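# Four arms thread an orange cable through numbered rings

## Task

Pass the orange cable through as many of the numbered rings as you can. Counting along the cable from its anchored end, the rings it passes through must come in rising number order. Leaving any ring out is allowed.

## Robot and tools

Robots: four Kinova Gen3 arms, arm1 to arm4, each with seven joints and a right hand carrying index, middle and ring fingers plus a thumb. Every digit has four hinges, each driven by its own motor, giving sixteen independent motors per hand. Bases, in metres in the scene frame: arm1 (+0.653, +0.001, +0.763), arm2 (+0.002, +0.654, +0.780), arm3 (-0.651, -0.001, +0.766), arm4 (+0.002, -0.654, +0.818). Each base faces along its own +x, so all four face the middle: arm1 looks toward -x, arm2 toward -y, arm3 toward +x, arm4 toward +y. The tables under the arms have their tops at z = 0.720. A hand reaches about 1.05 m from its joint1 axis.

Frames: there is one scene frame in metres, origin on the floor, +z up. The hand point is fixed to the palm. In its axes, +z runs along the straightened fingers toward the tips, +x crosses the palm away from the thumb, and +y points out of the palm face. The palm face sits at y = -0.063 and the back of the hand at y = -0.12. The knuckles are at z = -0.017, and straight fingertips end about 0.14 m beyond that. A camera mast at the wrist, on the palm side, sticks out to y = +0.064 and can strike things. The reported hand position gets less exact at long reach.

move: one call runs one action. Give arm1 to arm4 only for the robots you want to command. Each of those is an object that can hold:
- joints: absolute goals by name. joint1_rad to joint7_rad are in radians. Limits: joints 1, 3, 5 and 7 go to ±6.283, joint2 to ±2.249, joint4 to ±2.579, joint6 to ±2.099. Joint2 at 0 is upright; positive tilts the arm forward. Joint1 positive turns clockwise seen from above.
- target: an absolute hand-point pose in the scene frame, written as one list of seven numbers [x, y, z, qw, qx, qy, qz], with metres and a unit quaternion. The hand moves in a straight line from its current hand_target toward it. If you use target, joints may hold only the hand_ keys.
- speed: the top speed along the path, 0.002 to 0.5 m/s, default 0.25. Turning may run up to twice that number in rad/s.
- min_time_s: 0.1 to 8 s, the shortest time for that arm's joint moves.
All motions start together. The hand paths of one action finish together and are cut off at 10 s; no action runs past 15 s. Paths do not steer around obstacles or other arms. A hand lags behind its path and may overshoot speed, especially with the arm nearly straight. Each control step limits the commanded pose to 70 mm and 16 degrees from the measured pose.

Hand keys, also in joints: the sixteen hinges hand_index_mcp/abd/pip/dip, hand_middle_..., hand_ring_..., and hand_thumb_cmc/axl/mcp/ipl. Each takes an absolute goal from -1 to +1, scaled linearly between the hinge's two stops. Moving toward -1 curls the fingers toward the palm. The straight values are: finger mcp 0.75, abd 0.00, pip 0.58, dip 0.70; thumb cmc 0.71, axl 0.68, mcp 0.23, ipl 0.17. Moving thumb_cmc toward -1 swings the thumb in front of the palm. There are two settings. hand_current_limit maps -1..+1 to 0..550 mA for every motor and starts at +0.4. hand_speed sets the goal rate to (n+1)/2 × 8.5 rad/s, ranges from -0.96 to 1, and starts at -0.6. Any key you leave out keeps its previous goal.

cameras: a list chosen from arm1_cam_wrist to arm4_cam_wrist, cam_corner_a, cam_corner_b, cam_high, or ["all"]. An empty list returns no images. If you omit it, a call without an action returns all images, and a call with an action returns none. A misspelled name voids the call. All images are 896x504.

wait: seconds from 0 to 10 plus optional cameras. It sends no new command, lets time pass and reports the state.

zoom_image: camera and region [x0, y0, x1, y1] in pixels from the top-left, at most 504 by 504. It works only on a camera in the latest image set.

finished_scene: optional scene 1. It ends the scene for good, and the threading must hold without the robots.

Results: a "move" line lists the commanded robots. "as last shown" marks a robot given no command; its statuses read "not commanded". The "pictures" line gives the image order. Per robot you get joint_positions, with hinges on the -1..1 scale; Joint velocities in rad/s, or "within noise"; joint torques in N m; flange force; hand and hand_target poses; and one hand_state word per motor (moving, goal, blocked, overload). You also get <motor>_current_ma, where positive pushes toward -1, and hand_goal_<motor>. Statuses: done means within 1 cm and 2 degrees, or joints within 0.01. off_target means at rest short of the goal, possibly still pushing. time_out is a stop after which the joint holds where it is. "joint command not followed", "pose unreachable" and not_followed mean a safety check held the arm back; a target is then dropped. limit_stop_at_motor_heat means you must resend that goal. A refused call, or a stop during a call, cancels every later move, wait and finished_scene in the same reply; an invalid call does not.

Cautions:
- Nothing may leave the work area or reach the floor; a far fall wipes out the result. Avoid drops, slams and releasing moving parts.
- Hard contact between two robots ends the scene. No reading reports that robots are touching. Fingers closing on another hand's fingers count as such a press, and the collision check does not stop fingers or prevent two hands from meeting.
- The arms do not yield on contact and keep pushing until you command them away. A joint torque over its limit (104.5 N m for joints 1-4, 51.3 N m for 5-7), or a joint straying more than 5 degrees from plan, freezes that arm for 10 s. Hand commands sent during that freeze are lost.
- A hand motor drawing 495 mA or more for a total of 5 s shuts off for 10 s. Squeeze no harder than needed.
- Holding loads or stretching an arm out heats its motors; at 75 °C the arm sinks.
- The scene keeps running while you think, with the last command still in force.

Each tool is called by a JSON object that holds its "fn" and its "kwargs".

## Session

{"fn": "move", "kwargs": {}}

Scene clock: 0.00 s.
Joint torques (N m): no reading
Motor temperatures (°C): arm1=[38 32 34 34 44 48 38] | arm2=[39 36 32 35 41 39 45] | arm3=[38 39 33 35 42 44 43] | arm4=[35 32 34 36 40 41 46]
Flange force (N): no reading
Joint velocities: within noise
arm1.joint_positions: joint1_rad=-0.211 joint2_rad=-0.447 joint3_rad=-0.107 joint4_rad=+1.431 joint5_rad=-0.069 joint6_rad=+1.964 joint7_rad=+1.761 hand_index_mcp=+0.753 hand_index_abd=+0.000 hand_index_pip=+0.577 hand_index_dip=+0.696 hand_middle_mcp=+0.753 hand_middle_abd=+0.000 hand_middle_pip=+0.577 hand_middle_dip=+0.696 hand_ring_mcp=+0.753 hand_ring_abd=+0.000 hand_ring_pip=+0.577 hand_ring_dip=+0.696 hand_thumb_cmc=+0.714 hand_thumb_axl=+0.677 hand_thumb_mcp=+0.226 hand_thumb_ipl=+0.168 hand_current_limit=+0.400 hand_speed=-0.600
arm1.joint_status: not commanded
arm1.hand_state: goal,goal,goal,goal,goal,goal,goal,goal,goal,goal,overload,goal,goal,goal,goal,goal
arm1.index_mcp_current_ma: -8
arm1.index_abd_current_ma: -4
arm1.index_pip_current_ma: -7
arm1.index_dip_current_ma: -2
arm1.middle_mcp_current_ma: -1
arm1.middle_abd_current_ma: 8
arm1.middle_pip_current_ma: -8
arm1.middle_dip_current_ma: 7
arm1.ring_mcp_current_ma: -8
arm1.ring_abd_current_ma: -4
arm1.ring_pip_current_ma: 12
arm1.ring_dip_current_ma: -2
arm1.thumb_cmc_current_ma: 4
arm1.thumb_axl_current_ma: -6
arm1.thumb_mcp_current_ma: 12
arm1.thumb_ipl_current_ma: 5
arm1.hand_goal_index_mcp: 0.754
arm1.hand_goal_index_abd: 0.000
arm1.hand_goal_index_pip: 0.576
arm1.hand_goal_index_dip: 0.696
arm1.hand_goal_middle_mcp: 0.754
arm1.hand_goal_middle_abd: 0.000
arm1.hand_goal_middle_pip: 0.576
arm1.hand_goal_middle_dip: 0.696
arm1.hand_goal_ring_mcp: 0.754
arm1.hand_goal_ring_abd: 0.000
arm1.hand_goal_ring_pip: 0.576
arm1.hand_goal_ring_dip: 0.696
arm1.hand_goal_thumb_cmc: 0.714
arm1.hand_goal_thumb_axl: 0.678
arm1.hand_goal_thumb_mcp: 0.226
arm1.hand_goal_thumb_ipl: 0.168
arm1.hand: x=+0.5493 y=-0.1310 z=+1.3069 quat_wxyz=(+0.021, +0.954, +0.285, -0.090) (m; scene frame)
arm1.hand_target: x=+0.5493 y=-0.1310 z=+1.3069 quat_wxyz=(+0.021, +0.954, +0.285, -0.090) (m; scene frame)
arm1.hand_status: not commanded
arm2.joint_positions: joint1_rad=+0.480 joint2_rad=-0.429 joint3_rad=-0.063 joint4_rad=+1.520 joint5_rad=-0.059 joint6_rad=+2.032 joint7_rad=+1.659 hand_index_mcp=+0.753 hand_index_abd=+0.000 hand_index_pip=+0.577 hand_index_dip=+0.696 hand_middle_mcp=+0.753 hand_middle_abd=+0.000 hand_middle_pip=+0.577 hand_middle_dip=+0.696 hand_ring_mcp=+0.753 hand_ring_abd=+0.000 hand_ring_pip=+0.577 hand_ring_dip=+0.696 hand_thumb_cmc=+0.714 hand_thumb_axl=+0.677 hand_thumb_mcp=+0.226 hand_thumb_ipl=+0.168 hand_current_limit=+0.400 hand_speed=-0.600
arm2.joint_status: not commanded
arm2.hand_state: goal,goal,goal,goal,goal,goal,goal,goal,goal,goal,goal,goal,goal,goal,goal,goal
arm2.index_mcp_current_ma: -7
arm2.index_abd_current_ma: -7
arm2.index_pip_current_ma: -4
arm2.index_dip_current_ma: -3
arm2.middle_mcp_current_ma: 7
arm2.middle_abd_current_ma: -13
arm2.middle_pip_current_ma: -5
arm2.middle_dip_current_ma: -8
arm2.ring_mcp_current_ma: 4
arm2.ring_abd_current_ma: 9
arm2.ring_pip_current_ma: -1
arm2.ring_dip_current_ma: -5
arm2.thumb_cmc_current_ma: -4
arm2.thumb_axl_current_ma: 3
arm2.thumb_mcp_current_ma: 10
arm2.thumb_ipl_current_ma: 2
arm2.hand_goal_index_mcp: 0.754
arm2.hand_goal_index_abd: 0.000
arm2.hand_goal_index_pip: 0.576
arm2.hand_goal_index_dip: 0.696
arm2.hand_goal_middle_mcp: 0.754
arm2.hand_goal_middle_abd: 0.000
arm2.hand_goal_middle_pip: 0.576
arm2.hand_goal_middle_dip: 0.696
arm2.hand_goal_ring_mcp: 0.754
arm2.hand_goal_ring_abd: 0.000
arm2.hand_goal_ring_pip: 0.576
arm2.hand_goal_ring_dip: 0.696
arm2.hand_goal_thumb_cmc: 0.714
arm2.hand_goal_thumb_axl: 0.678
arm2.hand_goal_thumb_mcp: 0.226
arm2.hand_goal_thumb_ipl: 0.168
arm2.hand: x=+0.0236 y=+0.5110 z=+1.2951 quat_wxyz=(+0.019, +0.814, +0.581, -0.001) (m; scene frame)
arm2.hand_target: x=+0.0236 y=+0.5110 z=+1.2951 quat_wxyz=(+0.019, +0.814, +0.581, -0.001) (m; scene frame)
arm2.hand_status: not commanded
arm3.joint_positions: joint1_rad=+0.363 joint2_rad=-0.467 joint3_rad=-0.108 joint4_rad=+1.513 joint5_rad=+0.015 joint6_rad=+2.002 joint7_rad=+1.866 hand_index_mcp=+0.753 hand_index_abd=+0.000 hand_index_pip=+0.577 hand_index_dip=+0.696 hand_middle_mcp=+0.753 hand_middle_abd=+0.000 hand_middle_pip=+0.577 hand_middle_dip=+0.696 hand_ring_mcp=+0.753 hand_ring_abd=+0.000 hand_ring_pip=+0.577 hand_ring_dip=+0.696 hand_thumb_cmc=+0.714 hand_thumb_axl=+0.677 hand_thumb_mcp=+0.226 hand_thumb_ipl=+0.168 hand_current_limit=+0.400 hand_speed=-0.600
arm3.joint_status: not commanded
arm3.hand_state: goal,goal,goal,goal,goal,goal,goal,goal,goal,goal,goal,goal,goal,goal,goal,goal
arm3.index_mcp_current_ma: 1
arm3.index_abd_current_ma: -5
arm3.index_pip_current_ma: 4
arm3.index_dip_current_ma: -13
arm3.middle_mcp_current_ma: 10
arm3.middle_abd_current_ma: -2
arm3.middle_pip_current_ma: -5
arm3.middle_dip_current_ma: 10
arm3.ring_mcp_current_ma: -1
arm3.ring_abd_current_ma: 0
arm3.ring_pip_current_ma: -7
arm3.ring_dip_current_ma: 11
arm3.thumb_cmc_current_ma: -3
arm3.thumb_axl_current_ma: 6
arm3.thumb_mcp_current_ma: 1
arm3.thumb_ipl_current_ma: 10
arm3.hand_goal_index_mcp: 0.754
arm3.hand_goal_index_abd: 0.000
arm3.hand_goal_index_pip: 0.576
arm3.hand_goal_index_dip: 0.696
arm3.hand_goal_middle_mcp: 0.754
arm3.hand_goal_middle_abd: 0.000
arm3.hand_goal_middle_pip: 0.576
arm3.hand_goal_middle_dip: 0.696
arm3.hand_goal_ring_mcp: 0.754
arm3.hand_goal_ring_abd: 0.000
arm3.hand_goal_ring_pip: 0.576
arm3.hand_goal_ring_dip: 0.696
arm3.hand_goal_thumb_cmc: 0.714
arm3.hand_goal_thumb_axl: 0.678
arm3.hand_goal_thumb_mcp: 0.226
arm3.hand_goal_thumb_ipl: 0.168
arm3.hand: x=-0.5296 y=+0.0367 z=+1.2789 quat_wxyz=(+0.036, -0.012, +0.998, -0.041) (m; scene frame)
arm3.hand_target: x=-0.5296 y=+0.0367 z=+1.2789 quat_wxyz=(+0.036, -0.012, +0.998, -0.041) (m; scene frame)
arm3.hand_status: not commanded
arm4.joint_positions: joint1_rad=-0.862 joint2_rad=-0.381 joint3_rad=-0.038 joint4_rad=+1.500 joint5_rad=-0.069 joint6_rad=+1.986 joint7_rad=+1.768 hand_index_mcp=+0.753 hand_index_abd=+0.000 hand_index_pip=+0.577 hand_index_dip=+0.696 hand_middle_mcp=+0.753 hand_middle_abd=+0.000 hand_middle_pip=+0.577 hand_middle_dip=+0.696 hand_ring_mcp=+0.753 hand_ring_abd=+0.000 hand_ring_pip=+0.577 hand_ring_dip=+0.696 hand_thumb_cmc=+0.714 hand_thumb_axl=+0.677 hand_thumb_mcp=+0.226 hand_thumb_ipl=+0.168 hand_current_limit=+0.400 hand_speed=-0.600
arm4.joint_status: not commanded
arm4.hand_state: goal,goal,goal,goal,goal,goal,goal,goal,goal,goal,goal,goal,goal,goal,goal,goal
arm4.index_mcp_current_ma: -5
arm4.index_abd_current_ma: -1
arm4.index_pip_current_ma: 11
arm4.index_dip_current_ma: -1
arm4.middle_mcp_current_ma: 14
arm4.middle_abd_current_ma: 7
arm4.middle_pip_current_ma: -7
arm4.middle_dip_current_ma: 6
arm4.ring_mcp_current_ma: 1
arm4.ring_abd_current_ma: 4
arm4.ring_pip_current_ma: 8
arm4.ring_dip_current_ma: 7
arm4.thumb_cmc_current_ma: 11
arm4.thumb_axl_current_ma: -11
arm4.thumb_mcp_current_ma: -1
arm4.thumb_ipl_current_ma: 3
arm4.hand_goal_index_mcp: 0.754
arm4.hand_goal_index_abd: 0.000
arm4.hand_goal_index_pip: 0.576
arm4.hand_goal_index_dip: 0.696
arm4.hand_goal_middle_mcp: 0.754
arm4.hand_goal_middle_abd: 0.000
arm4.hand_goal_middle_pip: 0.576
arm4.hand_goal_middle_dip: 0.696
arm4.hand_goal_ring_mcp: 0.754
arm4.hand_goal_ring_abd: 0.000
arm4.hand_goal_ring_pip: 0.576
arm4.hand_goal_ring_dip: 0.696
arm4.hand_goal_thumb_cmc: 0.714
arm4.hand_goal_thumb_axl: 0.678
arm4.hand_goal_thumb_mcp: 0.226
arm4.hand_goal_thumb_ipl: 0.168
arm4.hand: x=-0.1602 y=-0.6403 z=+1.3350 quat_wxyz=(-0.013, -0.978, +0.206, +0.028) (m; scene frame)
arm4.hand_target: x=-0.1602 y=-0.6403 z=+1.3350 quat_wxyz=(-0.013, -0.978, +0.206, +0.028) (m; scene frame)
arm4.hand_status: not commanded
pictures: arm1_cam_wrist, arm2_cam_wrist, arm3_cam_wrist, arm4_cam_wrist, cam_corner_a, cam_corner_b, cam_high

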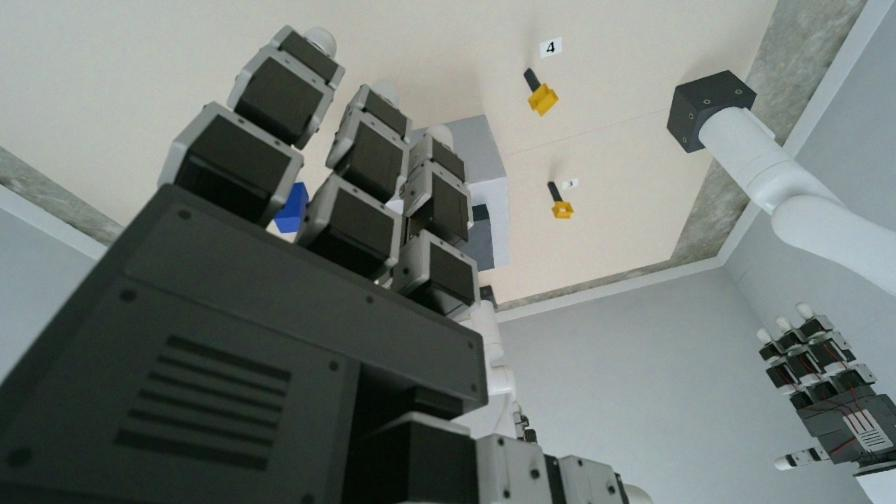

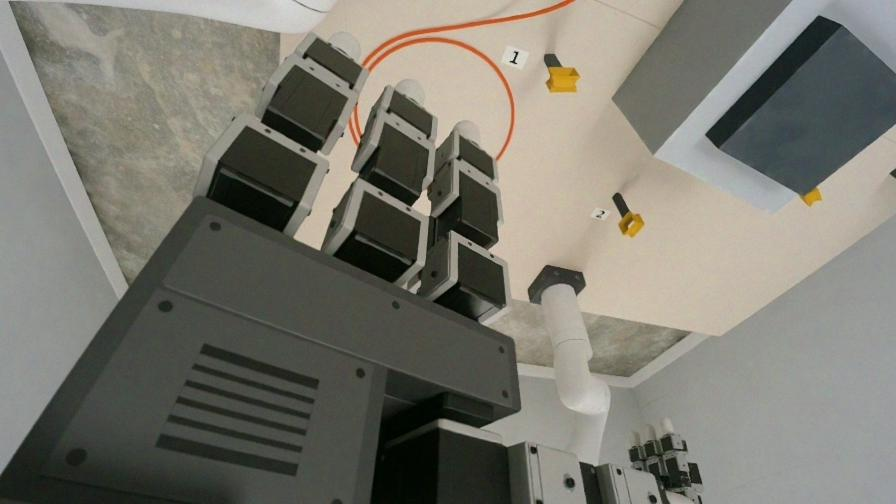

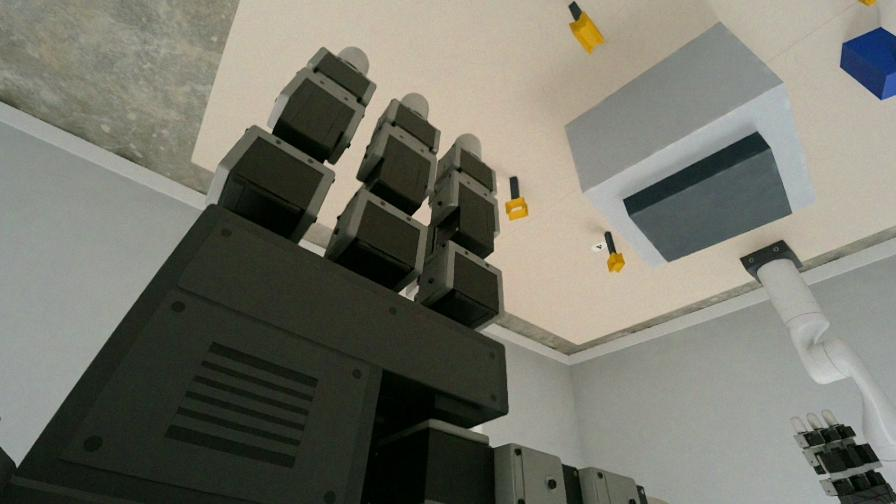

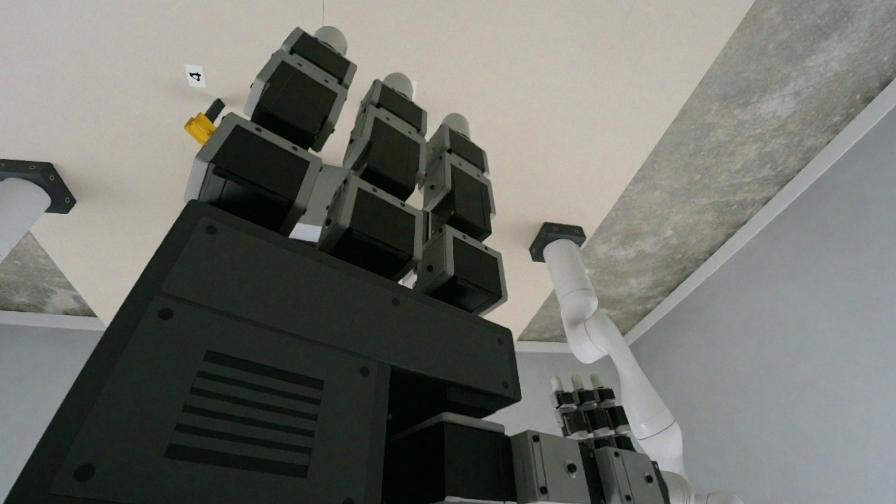

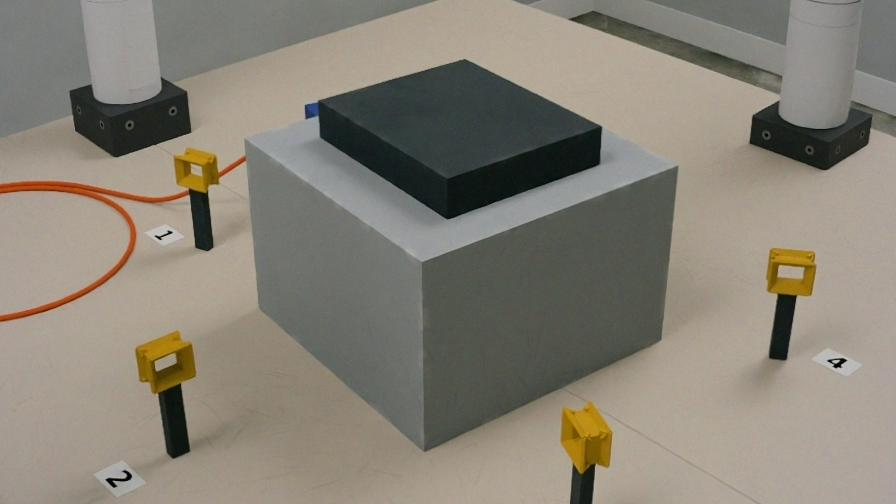

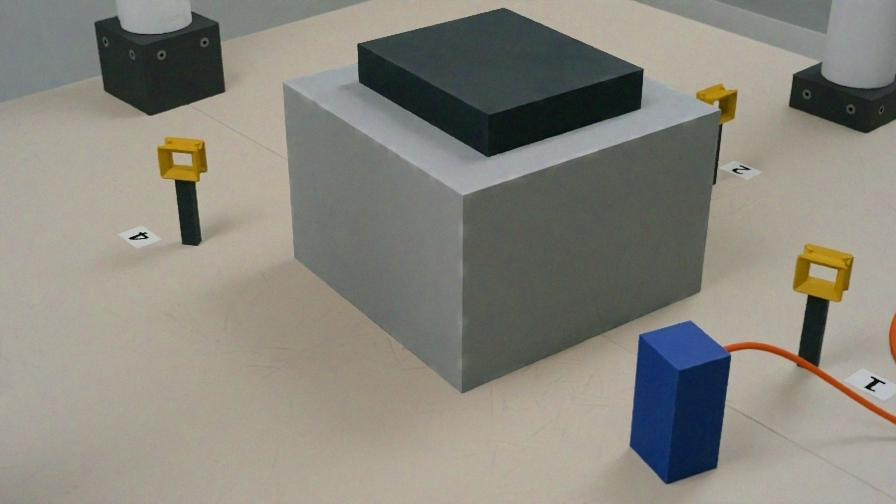

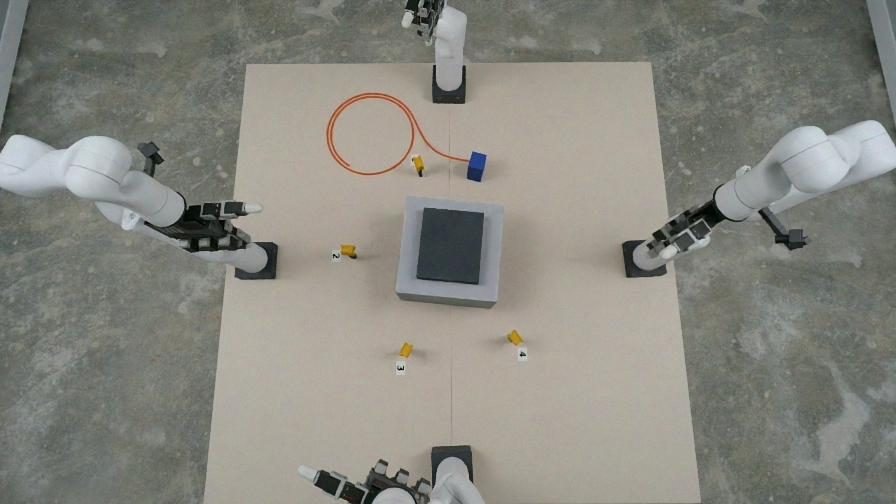

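{"fn": "zoom_image", "kwargs": {"camera": "cam_high", "region": [300, 70, 500, 190]}}

{"fn": "zoom_image", "kwargs": {"camera": "cam_high", "region": [320, 230, 540, 380]}}

{"fn": "zoom_image", "kwargs": {"camera": "cam_corner_a", "region": [0, 100, 300, 340]}}

{"fn": "zoom_image", "kwargs": {"camera": "cam_corner_b", "region": [600, 200, 896, 500]}}

Scaled by 2.520 from the camera's image (finer frame: 1280x720).

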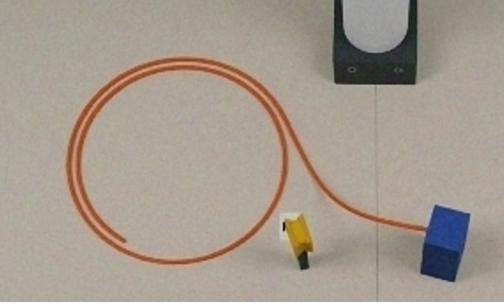

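Scaled by 2.291 from the camera's image (finer frame: 1280x720).

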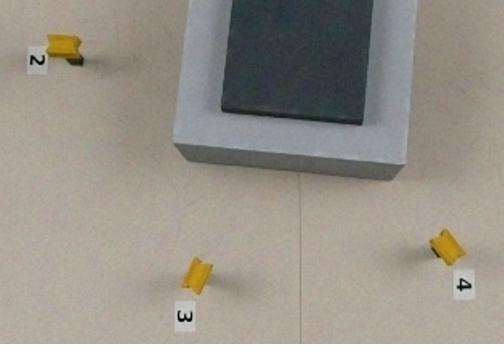

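Scaled by 1.680 from the camera's image (finer frame: 1280x720).

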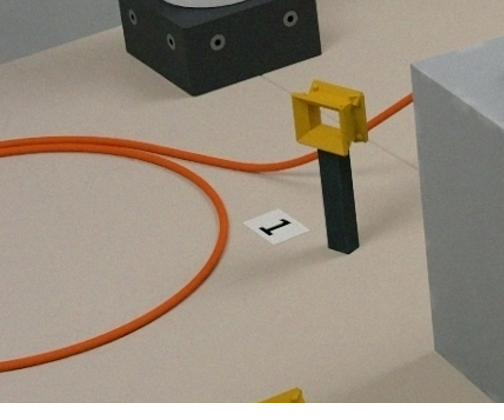

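Scaled by 1.680 from the camera's image (finer frame: 1280x720).

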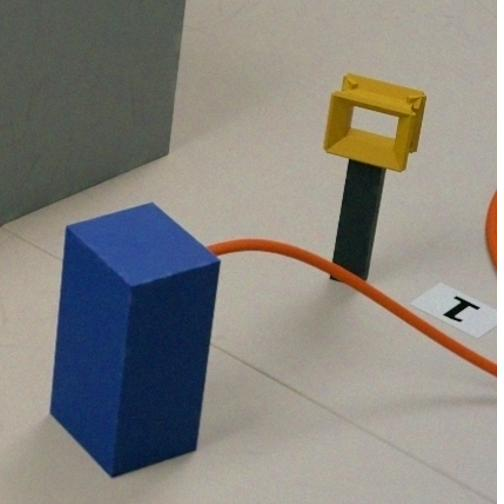

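{"fn": "zoom_image", "kwargs": {"camera": "cam_corner_a", "region": [150, 130, 250, 260]}}

{"fn": "zoom_image", "kwargs": {"camera": "cam_corner_a", "region": [530, 380, 640, 504]}}

{"fn": "zoom_image", "kwargs": {"camera": "cam_corner_a", "region": [90, 310, 230, 500]}}

{"fn": "zoom_image", "kwargs": {"camera": "cam_corner_a", "region": [740, 220, 880, 390]}}

{"fn": "zoom_image", "kwargs": {"camera": "cam_corner_b", "region": [100, 110, 260, 260]}}

{"fn": "zoom_image", "kwargs": {"camera": "cam_high", "region": [400, 140, 500, 190]}}

Scaled by 3.877 from the camera's image (finer frame: 1280x720).

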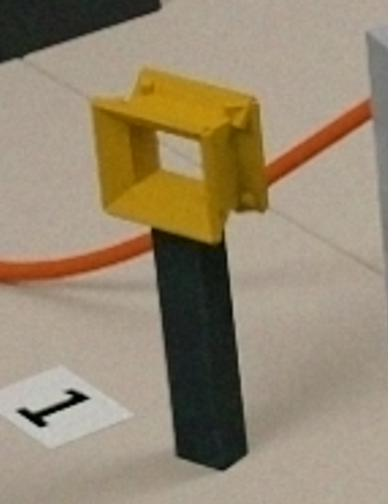

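Scaled by 4.065 from the camera's image (finer frame: 1280x720).

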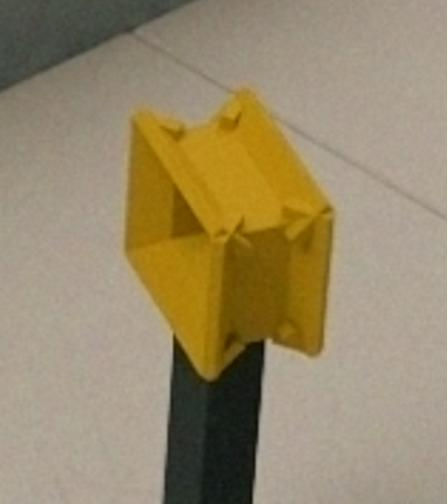

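Scaled by 2.653 from the camera's image (finer frame: 1280x720).

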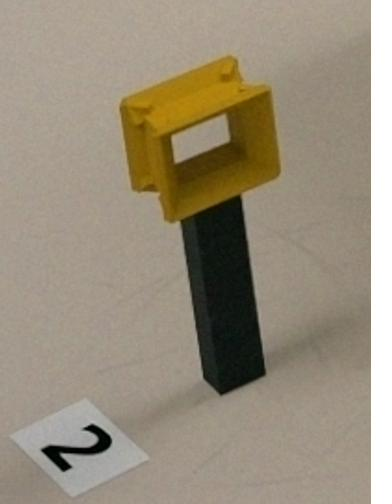

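Scaled by 2.965 from the camera's image (finer frame: 1280x720).

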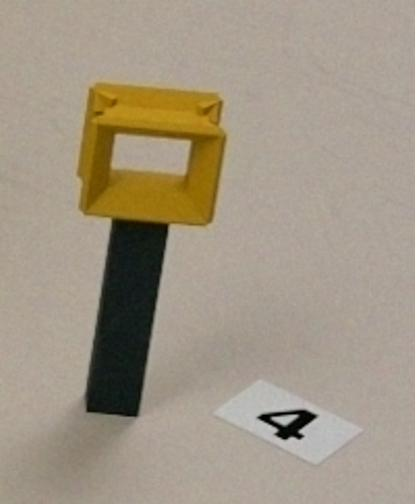

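Scaled by 3.150 from the camera's image (finer frame: 1280x720).

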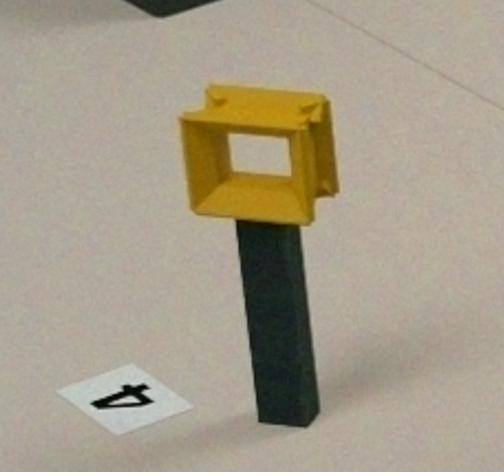

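Scaled by 5.040 from the camera's image (finer frame: 1280x720).

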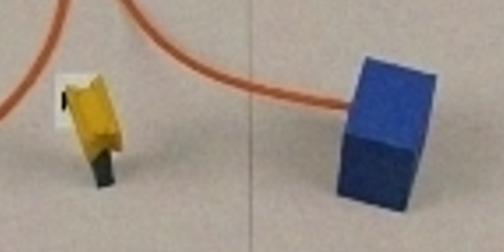

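{"fn": "zoom_image", "kwargs": {"camera": "cam_high", "region": [600, 210, 700, 290]}}

{"fn": "zoom_image", "kwargs": {"camera": "cam_high", "region": [400, 40, 500, 120]}}

{"fn": "zoom_image", "kwargs": {"camera": "cam_high", "region": [220, 220, 300, 290]}}

{"fn": "zoom_image", "kwargs": {"camera": "cam_high", "region": [400, 424, 500, 504]}}

{"fn": "zoom_image", "kwargs": {"camera": "cam_high", "region": [390, 190, 520, 320]}}

Scaled by 5.040 from the camera's image (finer frame: 1280x720).

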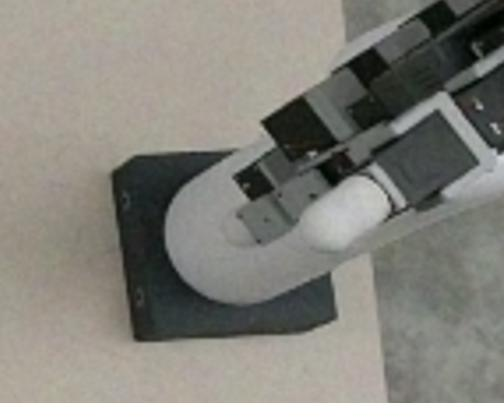

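Scaled by 5.040 from the camera's image (finer frame: 1280x720).

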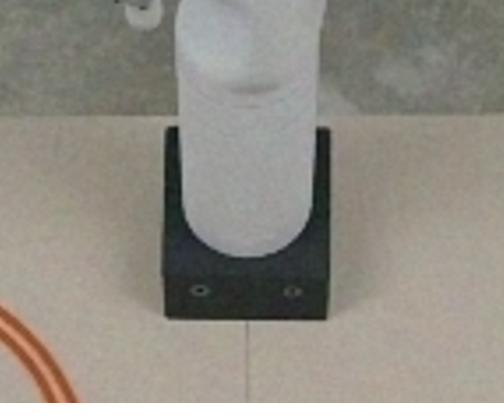

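Scaled by 6.300 from the camera's image (finer frame: 1280x720).

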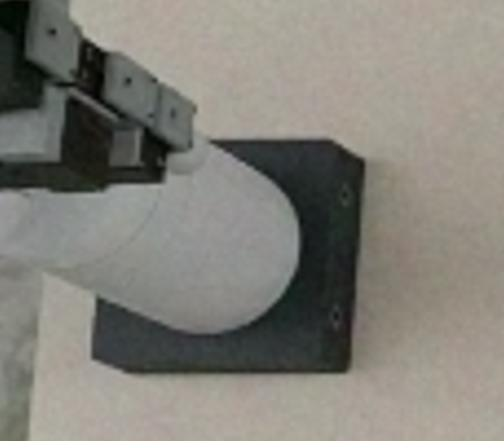

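Scaled by 5.040 from the camera's image (finer frame: 1280x720).

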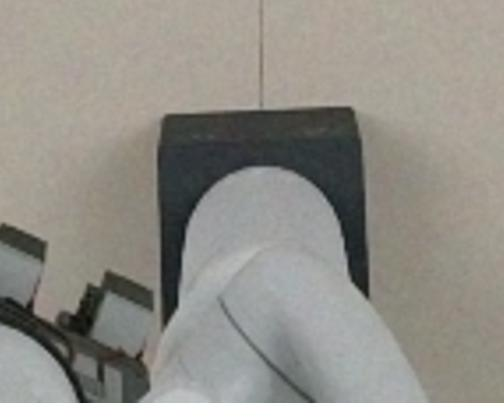

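Scaled by 3.877 from the camera's image (finer frame: 1280x720).

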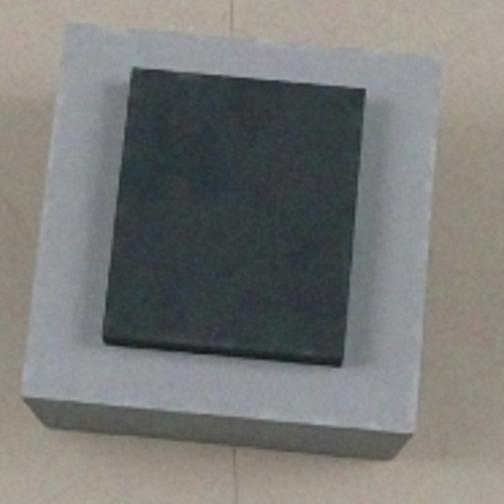

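{"fn": "zoom_image", "kwargs": {"camera": "cam_high", "region": [320, 230, 380, 270]}}

{"fn": "zoom_image", "kwargs": {"camera": "cam_high", "region": [380, 330, 440, 380]}}

{"fn": "zoom_image", "kwargs": {"camera": "cam_high", "region": [490, 320, 550, 370]}}

{"fn": "zoom_image", "kwargs": {"camera": "cam_high", "region": [400, 145, 440, 185]}}

{"fn": "zoom_image", "kwargs": {"camera": "arm2_cam_wrist", "region": [500, 0, 720, 260]}}

{"fn": "zoom_image", "kwargs": {"camera": "arm3_cam_wrist", "region": [480, 0, 896, 300]}}

{"fn": "zoom_image", "kwargs": {"camera": "arm1_cam_wrist", "region": [480, 0, 700, 250]}}

Scaled by 8.400 from the camera's image (finer frame: 1280x720).

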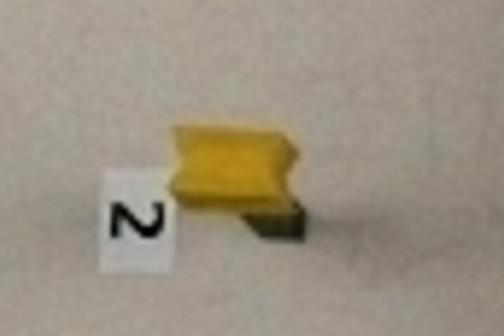

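Scaled by 8.400 from the camera's image (finer frame: 1280x720).

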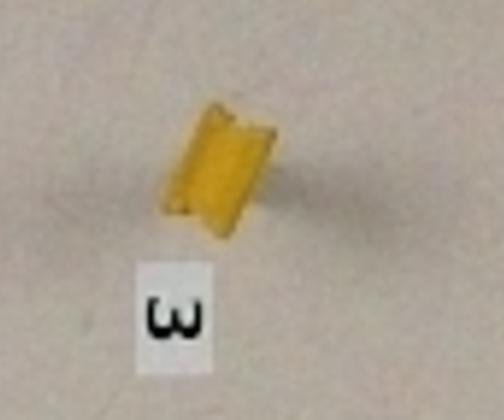

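Scaled by 8.400 from the camera's image (finer frame: 1280x720).

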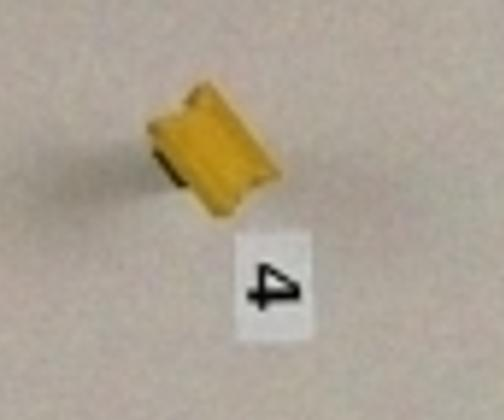

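Scaled by 12.600 from the camera's image (finer frame: 1280x720).

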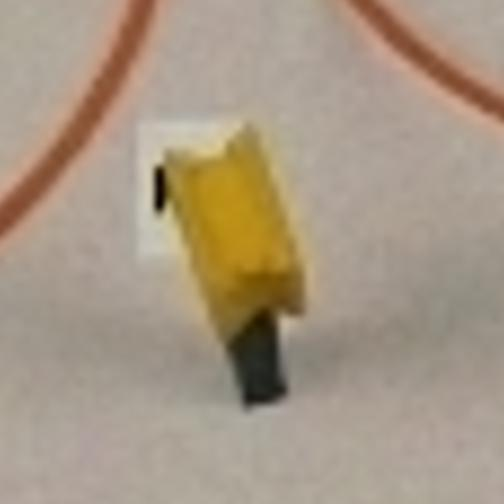

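Scaled by 1.938 from the camera's image (finer frame: 1280x720).

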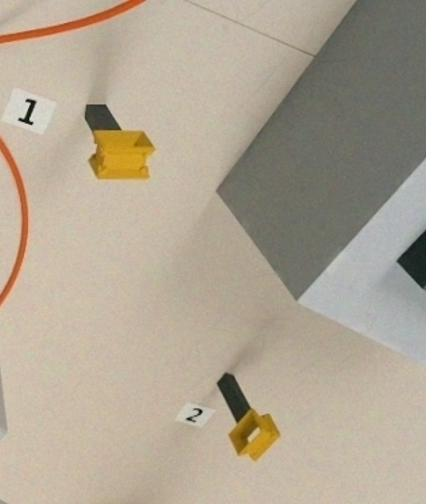

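Scaled by 1.212 from the camera's image (finer frame: 1280x720).

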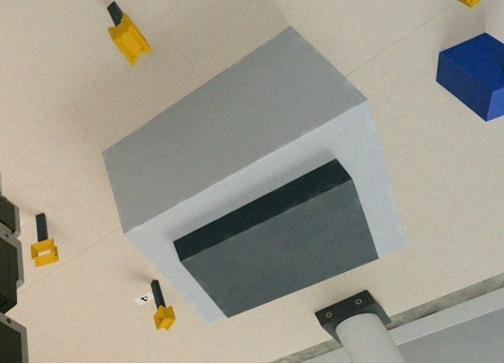

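Scaled by 2.016 from the camera's image (finer frame: 1280x720).

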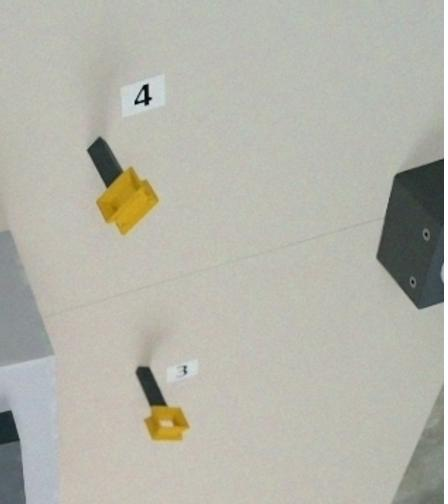

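{"fn": "move", "kwargs": {"arm2": {"target": [-0.367, 0.314, 0.97, 0, 0.940, 0.342, 0], "speed": 0.3, "joints": {"hand_index_abd": -0.18, "hand_ring_abd": 0.18, "hand_middle_mcp": -0.548, "hand_middle_pip": -0.518, "hand_middle_dip": 0.261}}, "cameras": ["arm2_cam_wrist", "cam_high", "cam_corner_a", "cam_corner_b"]}}

Scene clock: 488.93 s.
Joint torques (N m): arm1=[0.44 -0.35 -0.16 -7.69 0.1 -0.61 0.25] | arm2=[-0.46 -19.12 2.56 -7.03 0.17 0.06 0.06] | arm3=[-0.19 1.74 0.81 -8.04 -0.12 -0.46 0.04] | arm4=[1.17 -1.95 0.04 -6.69 -0.7 -0.09 -0.37]
Motor temperatures (°C): arm1=[38 32 34 35 44 48 38] | arm2=[39 36 32 35 40 38 45] | arm3=[38 38 33 36 42 44 43] | arm4=[35 31 34 37 40 40 46]
Flange force (N): arm1=[-1.6 -0.9 -0.2] | arm2=[-5.8 -1.2 3.0] | arm3=[1.0 2.8 2.2] | arm4=[-4.1 -3.1 -5.6]
move: arm2 off_target
Joint velocities: within noise
arm1, arm3, arm4: as last shown
arm1.joint_positions: joint1_rad=-0.211 joint2_rad=-0.447 joint3_rad=-0.107 joint4_rad=+1.431 joint5_rad=-0.069 joint6_rad=+1.964 joint7_rad=+1.761 hand_index_mcp=+0.753 hand_index_abd=+0.000 hand_index_pip=+0.577 hand_index_dip=+0.696 hand_middle_mcp=+0.753 hand_middle_abd=+0.000 hand_middle_pip=+0.577 hand_middle_dip=+0.696 hand_ring_mcp=+0.753 hand_ring_abd=+0.000 hand_ring_pip=+0.577 hand_ring_dip=+0.696 hand_thumb_cmc=+0.714 hand_thumb_axl=+0.677 hand_thumb_mcp=+0.222 hand_thumb_ipl=+0.168 hand_current_limit=+0.400 hand_speed=-0.600
arm1.index_mcp_current_ma: -4
arm1.index_abd_current_ma: -6
arm1.index_dip_current_ma: 2
arm1.middle_mcp_current_ma: 3
arm1.middle_abd_current_ma: 11
arm1.middle_pip_current_ma: -10
arm1.middle_dip_current_ma: 9
arm1.ring_mcp_current_ma: -4
arm1.ring_abd_current_ma: -7
arm1.ring_pip_current_ma: 8
arm1.ring_dip_current_ma: 0
arm1.thumb_axl_current_ma: -11
arm1.thumb_mcp_current_ma: 10
arm2.joint_positions: joint1_rad=+0.718 joint2_rad=+0.538 joint3_rad=+0.314 joint4_rad=+1.584 joint5_rad=-0.176 joint6_rad=+1.048 joint7_rad=+1.798 hand_index_mcp=+0.753 hand_index_abd=-0.178 hand_index_pip=+0.577 hand_index_dip=+0.696 hand_middle_mcp=-0.513 hand_middle_abd=+0.009 hand_middle_pip=-0.511 hand_middle_dip=+0.263 hand_ring_mcp=+0.753 hand_ring_abd=+0.173 hand_ring_pip=+0.577 hand_ring_dip=+0.696 hand_thumb_cmc=+0.712 hand_thumb_axl=+0.677 hand_thumb_mcp=+0.221 hand_thumb_ipl=+0.168 hand_current_limit=+0.400 hand_speed=-0.600
arm2.joint_status: hand_middle_mcp off_target (ended at -0.513, target -0.548); the others done
arm2.hand_state: goal,goal,goal,goal,blocked,goal,goal,goal,goal,goal,goal,goal,goal,goal,goal,goal
arm2.index_mcp_current_ma: -4
arm2.index_abd_current_ma: -4
arm2.index_pip_current_ma: -2
arm2.index_dip_current_ma: -7
arm2.middle_mcp_current_ma: 58
arm2.middle_abd_current_ma: -6
arm2.middle_pip_current_ma: 1
arm2.middle_dip_current_ma: -5
arm2.ring_mcp_current_ma: 6
arm2.ring_abd_current_ma: 4
arm2.ring_pip_current_ma: 2
arm2.ring_dip_current_ma: -6
arm2.thumb_cmc_current_ma: -8
arm2.thumb_axl_current_ma: 10
arm2.thumb_mcp_current_ma: 0
arm2.thumb_ipl_current_ma: 5
arm2.hand_goal_index_mcp: 0.754
arm2.hand_goal_index_abd: -0.180
arm2.hand_goal_index_pip: 0.576
arm2.hand_goal_index_dip: 0.696
arm2.hand_goal_middle_mcp: -0.548
arm2.hand_goal_middle_abd: 0.000
arm2.hand_goal_middle_pip: -0.518
arm2.hand_goal_middle_dip: 0.262
arm2.hand_goal_ring_mcp: 0.754
arm2.hand_goal_ring_abd: 0.180
arm2.hand_goal_ring_pip: 0.576
arm2.hand_goal_ring_dip: 0.696
arm2.hand_goal_thumb_cmc: 0.714
arm2.hand_goal_thumb_axl: 0.678
arm2.hand_goal_thumb_mcp: 0.226
arm2.hand_goal_thumb_ipl: 0.168
arm2.hand: x=-0.3670 y=+0.3140 z=+0.9700 quat_wxyz=(+0.000, +0.940, +0.342, +0.000)
arm2.hand_target: x=-0.3670 y=+0.3140 z=+0.9700 quat_wxyz=(+0.000, +0.940, +0.342, +0.000)
arm2.hand_status: done (0.000 m and 0.0 deg from the pose sent, 0.545 m and 31.2 deg at the start)
arm3.joint_positions: joint1_rad=+0.363 joint2_rad=-0.467 joint3_rad=-0.108 joint4_rad=+1.513 joint5_rad=+0.015 joint6_rad=+2.002 joint7_rad=+1.866 hand_index_mcp=+0.753 hand_index_abd=+0.000 hand_index_pip=+0.577 hand_index_dip=+0.696 hand_middle_mcp=+0.753 hand_middle_abd=+0.000 hand_middle_pip=+0.577 hand_middle_dip=+0.696 hand_ring_mcp=+0.753 hand_ring_abd=+0.000 hand_ring_pip=+0.577 hand_ring_dip=+0.696 hand_thumb_cmc=+0.714 hand_thumb_axl=+0.677 hand_thumb_mcp=+0.224 hand_thumb_ipl=+0.168 hand_current_limit=+0.400 hand_speed=-0.600
arm3.index_mcp_current_ma: -10
arm3.index_abd_current_ma: -1
arm3.index_pip_current_ma: 6
arm3.index_dip_current_ma: -3
arm3.middle_mcp_current_ma: -2
arm3.middle_abd_current_ma: 5
arm3.middle_pip_current_ma: 0
arm3.middle_dip_current_ma: 1
arm3.ring_mcp_current_ma: 1
arm3.ring_abd_current_ma: -1
arm3.ring_pip_current_ma: 8
arm3.ring_dip_current_ma: 4
arm3.thumb_cmc_current_ma: -5
arm3.thumb_axl_current_ma: 8
arm3.thumb_mcp_current_ma: 3
arm3.thumb_ipl_current_ma: 7
arm4.joint_positions: joint1_rad=-0.862 joint2_rad=-0.381 joint3_rad=-0.038 joint4_rad=+1.500 joint5_rad=-0.069 joint6_rad=+1.986 joint7_rad=+1.768 hand_index_mcp=+0.753 hand_index_abd=+0.000 hand_index_pip=+0.577 hand_index_dip=+0.696 hand_middle_mcp=+0.753 hand_middle_abd=+0.000 hand_middle_pip=+0.577 hand_middle_dip=+0.696 hand_ring_mcp=+0.753 hand_ring_abd=+0.000 hand_ring_pip=+0.577 hand_ring_dip=+0.696 hand_thumb_cmc=+0.714 hand_thumb_axl=+0.677 hand_thumb_mcp=+0.221 hand_thumb_ipl=+0.168 hand_current_limit=+0.400 hand_speed=-0.600
arm4.index_mcp_current_ma: -8
arm4.index_abd_current_ma: 0
arm4.index_pip_current_ma: 2
arm4.index_dip_current_ma: -2
arm4.middle_mcp_current_ma: 7
arm4.middle_pip_current_ma: 3
arm4.middle_dip_current_ma: 5
arm4.ring_mcp_current_ma: -4
arm4.ring_abd_current_ma: 3
arm4.ring_pip_current_ma: 7
arm4.ring_dip_current_ma: 6
arm4.thumb_cmc_current_ma: 8
arm4.thumb_axl_current_ma: -6
arm4.thumb_mcp_current_ma: -2
arm4.thumb_ipl_current_ma: 2
pictures: arm2_cam_wrist, cam_corner_a, cam_corner_b, cam_high

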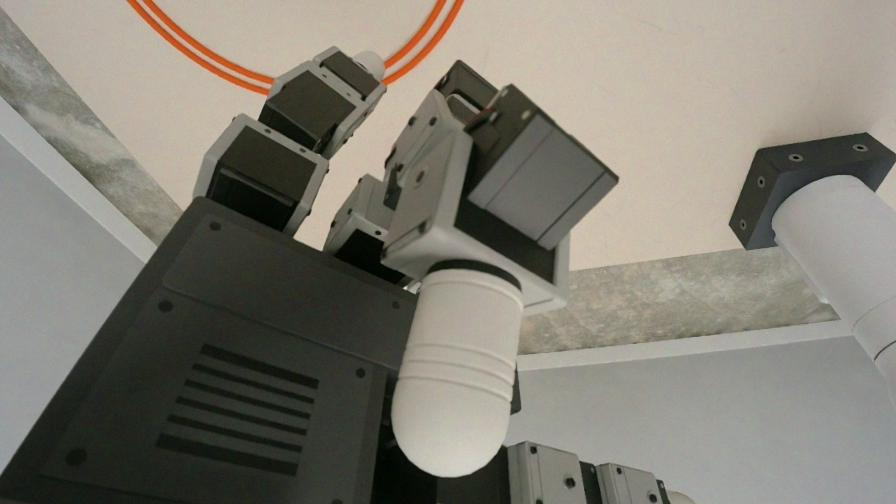

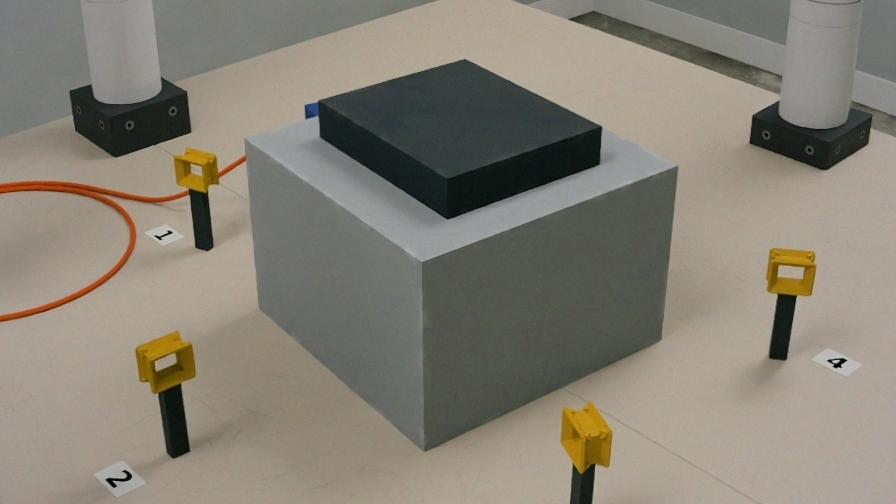

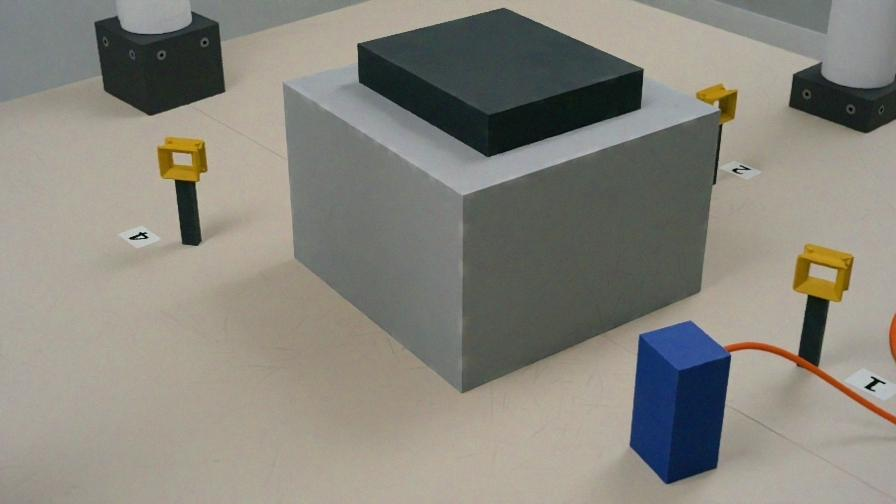

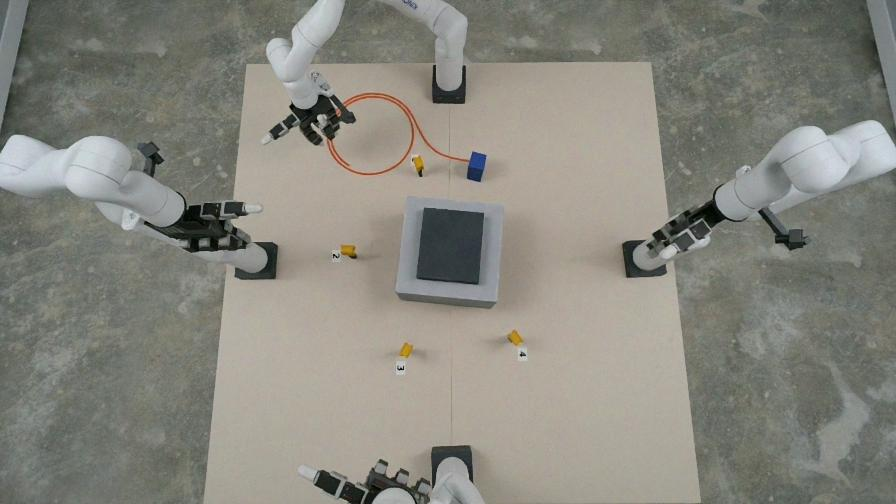

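{"fn": "zoom_image", "kwargs": {"camera": "cam_high", "region": [250, 60, 400, 180]}}

{"fn": "zoom_image", "kwargs": {"camera": "arm2_cam_wrist", "region": [100, 0, 560, 300]}}

Scaled by 3.360 from the camera's image (finer frame: 1280x720).

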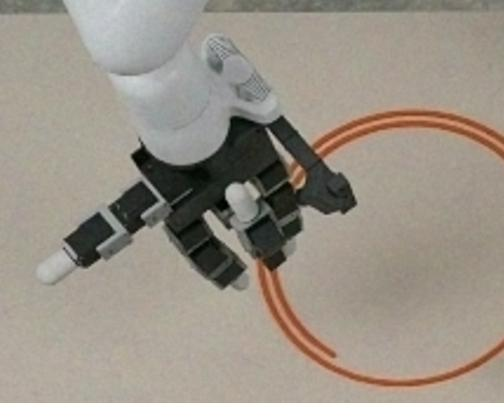

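Scaled by 1.096 from the camera's image (finer frame: 1280x720).

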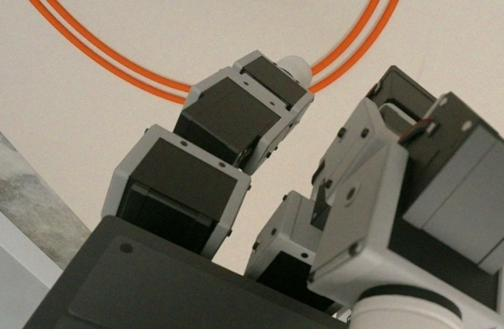

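{"fn": "zoom_image", "kwargs": {"camera": "cam_high", "region": [320, 135, 380, 180]}}

{"fn": "zoom_image", "kwargs": {"camera": "cam_high", "region": [320, 85, 440, 180]}}

Scaled by 8.400 from the camera's image (finer frame: 1280x720).

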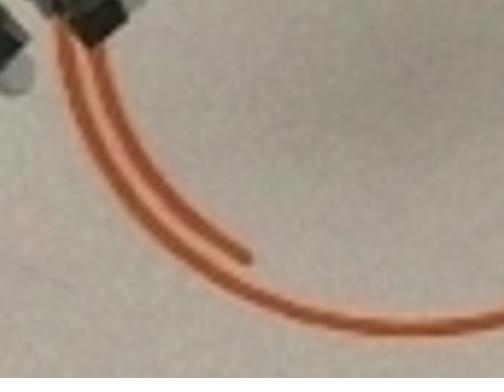

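Scaled by 4.200 from the camera's image (finer frame: 1280x720).

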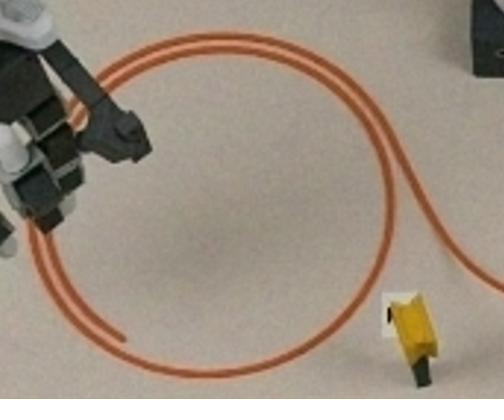

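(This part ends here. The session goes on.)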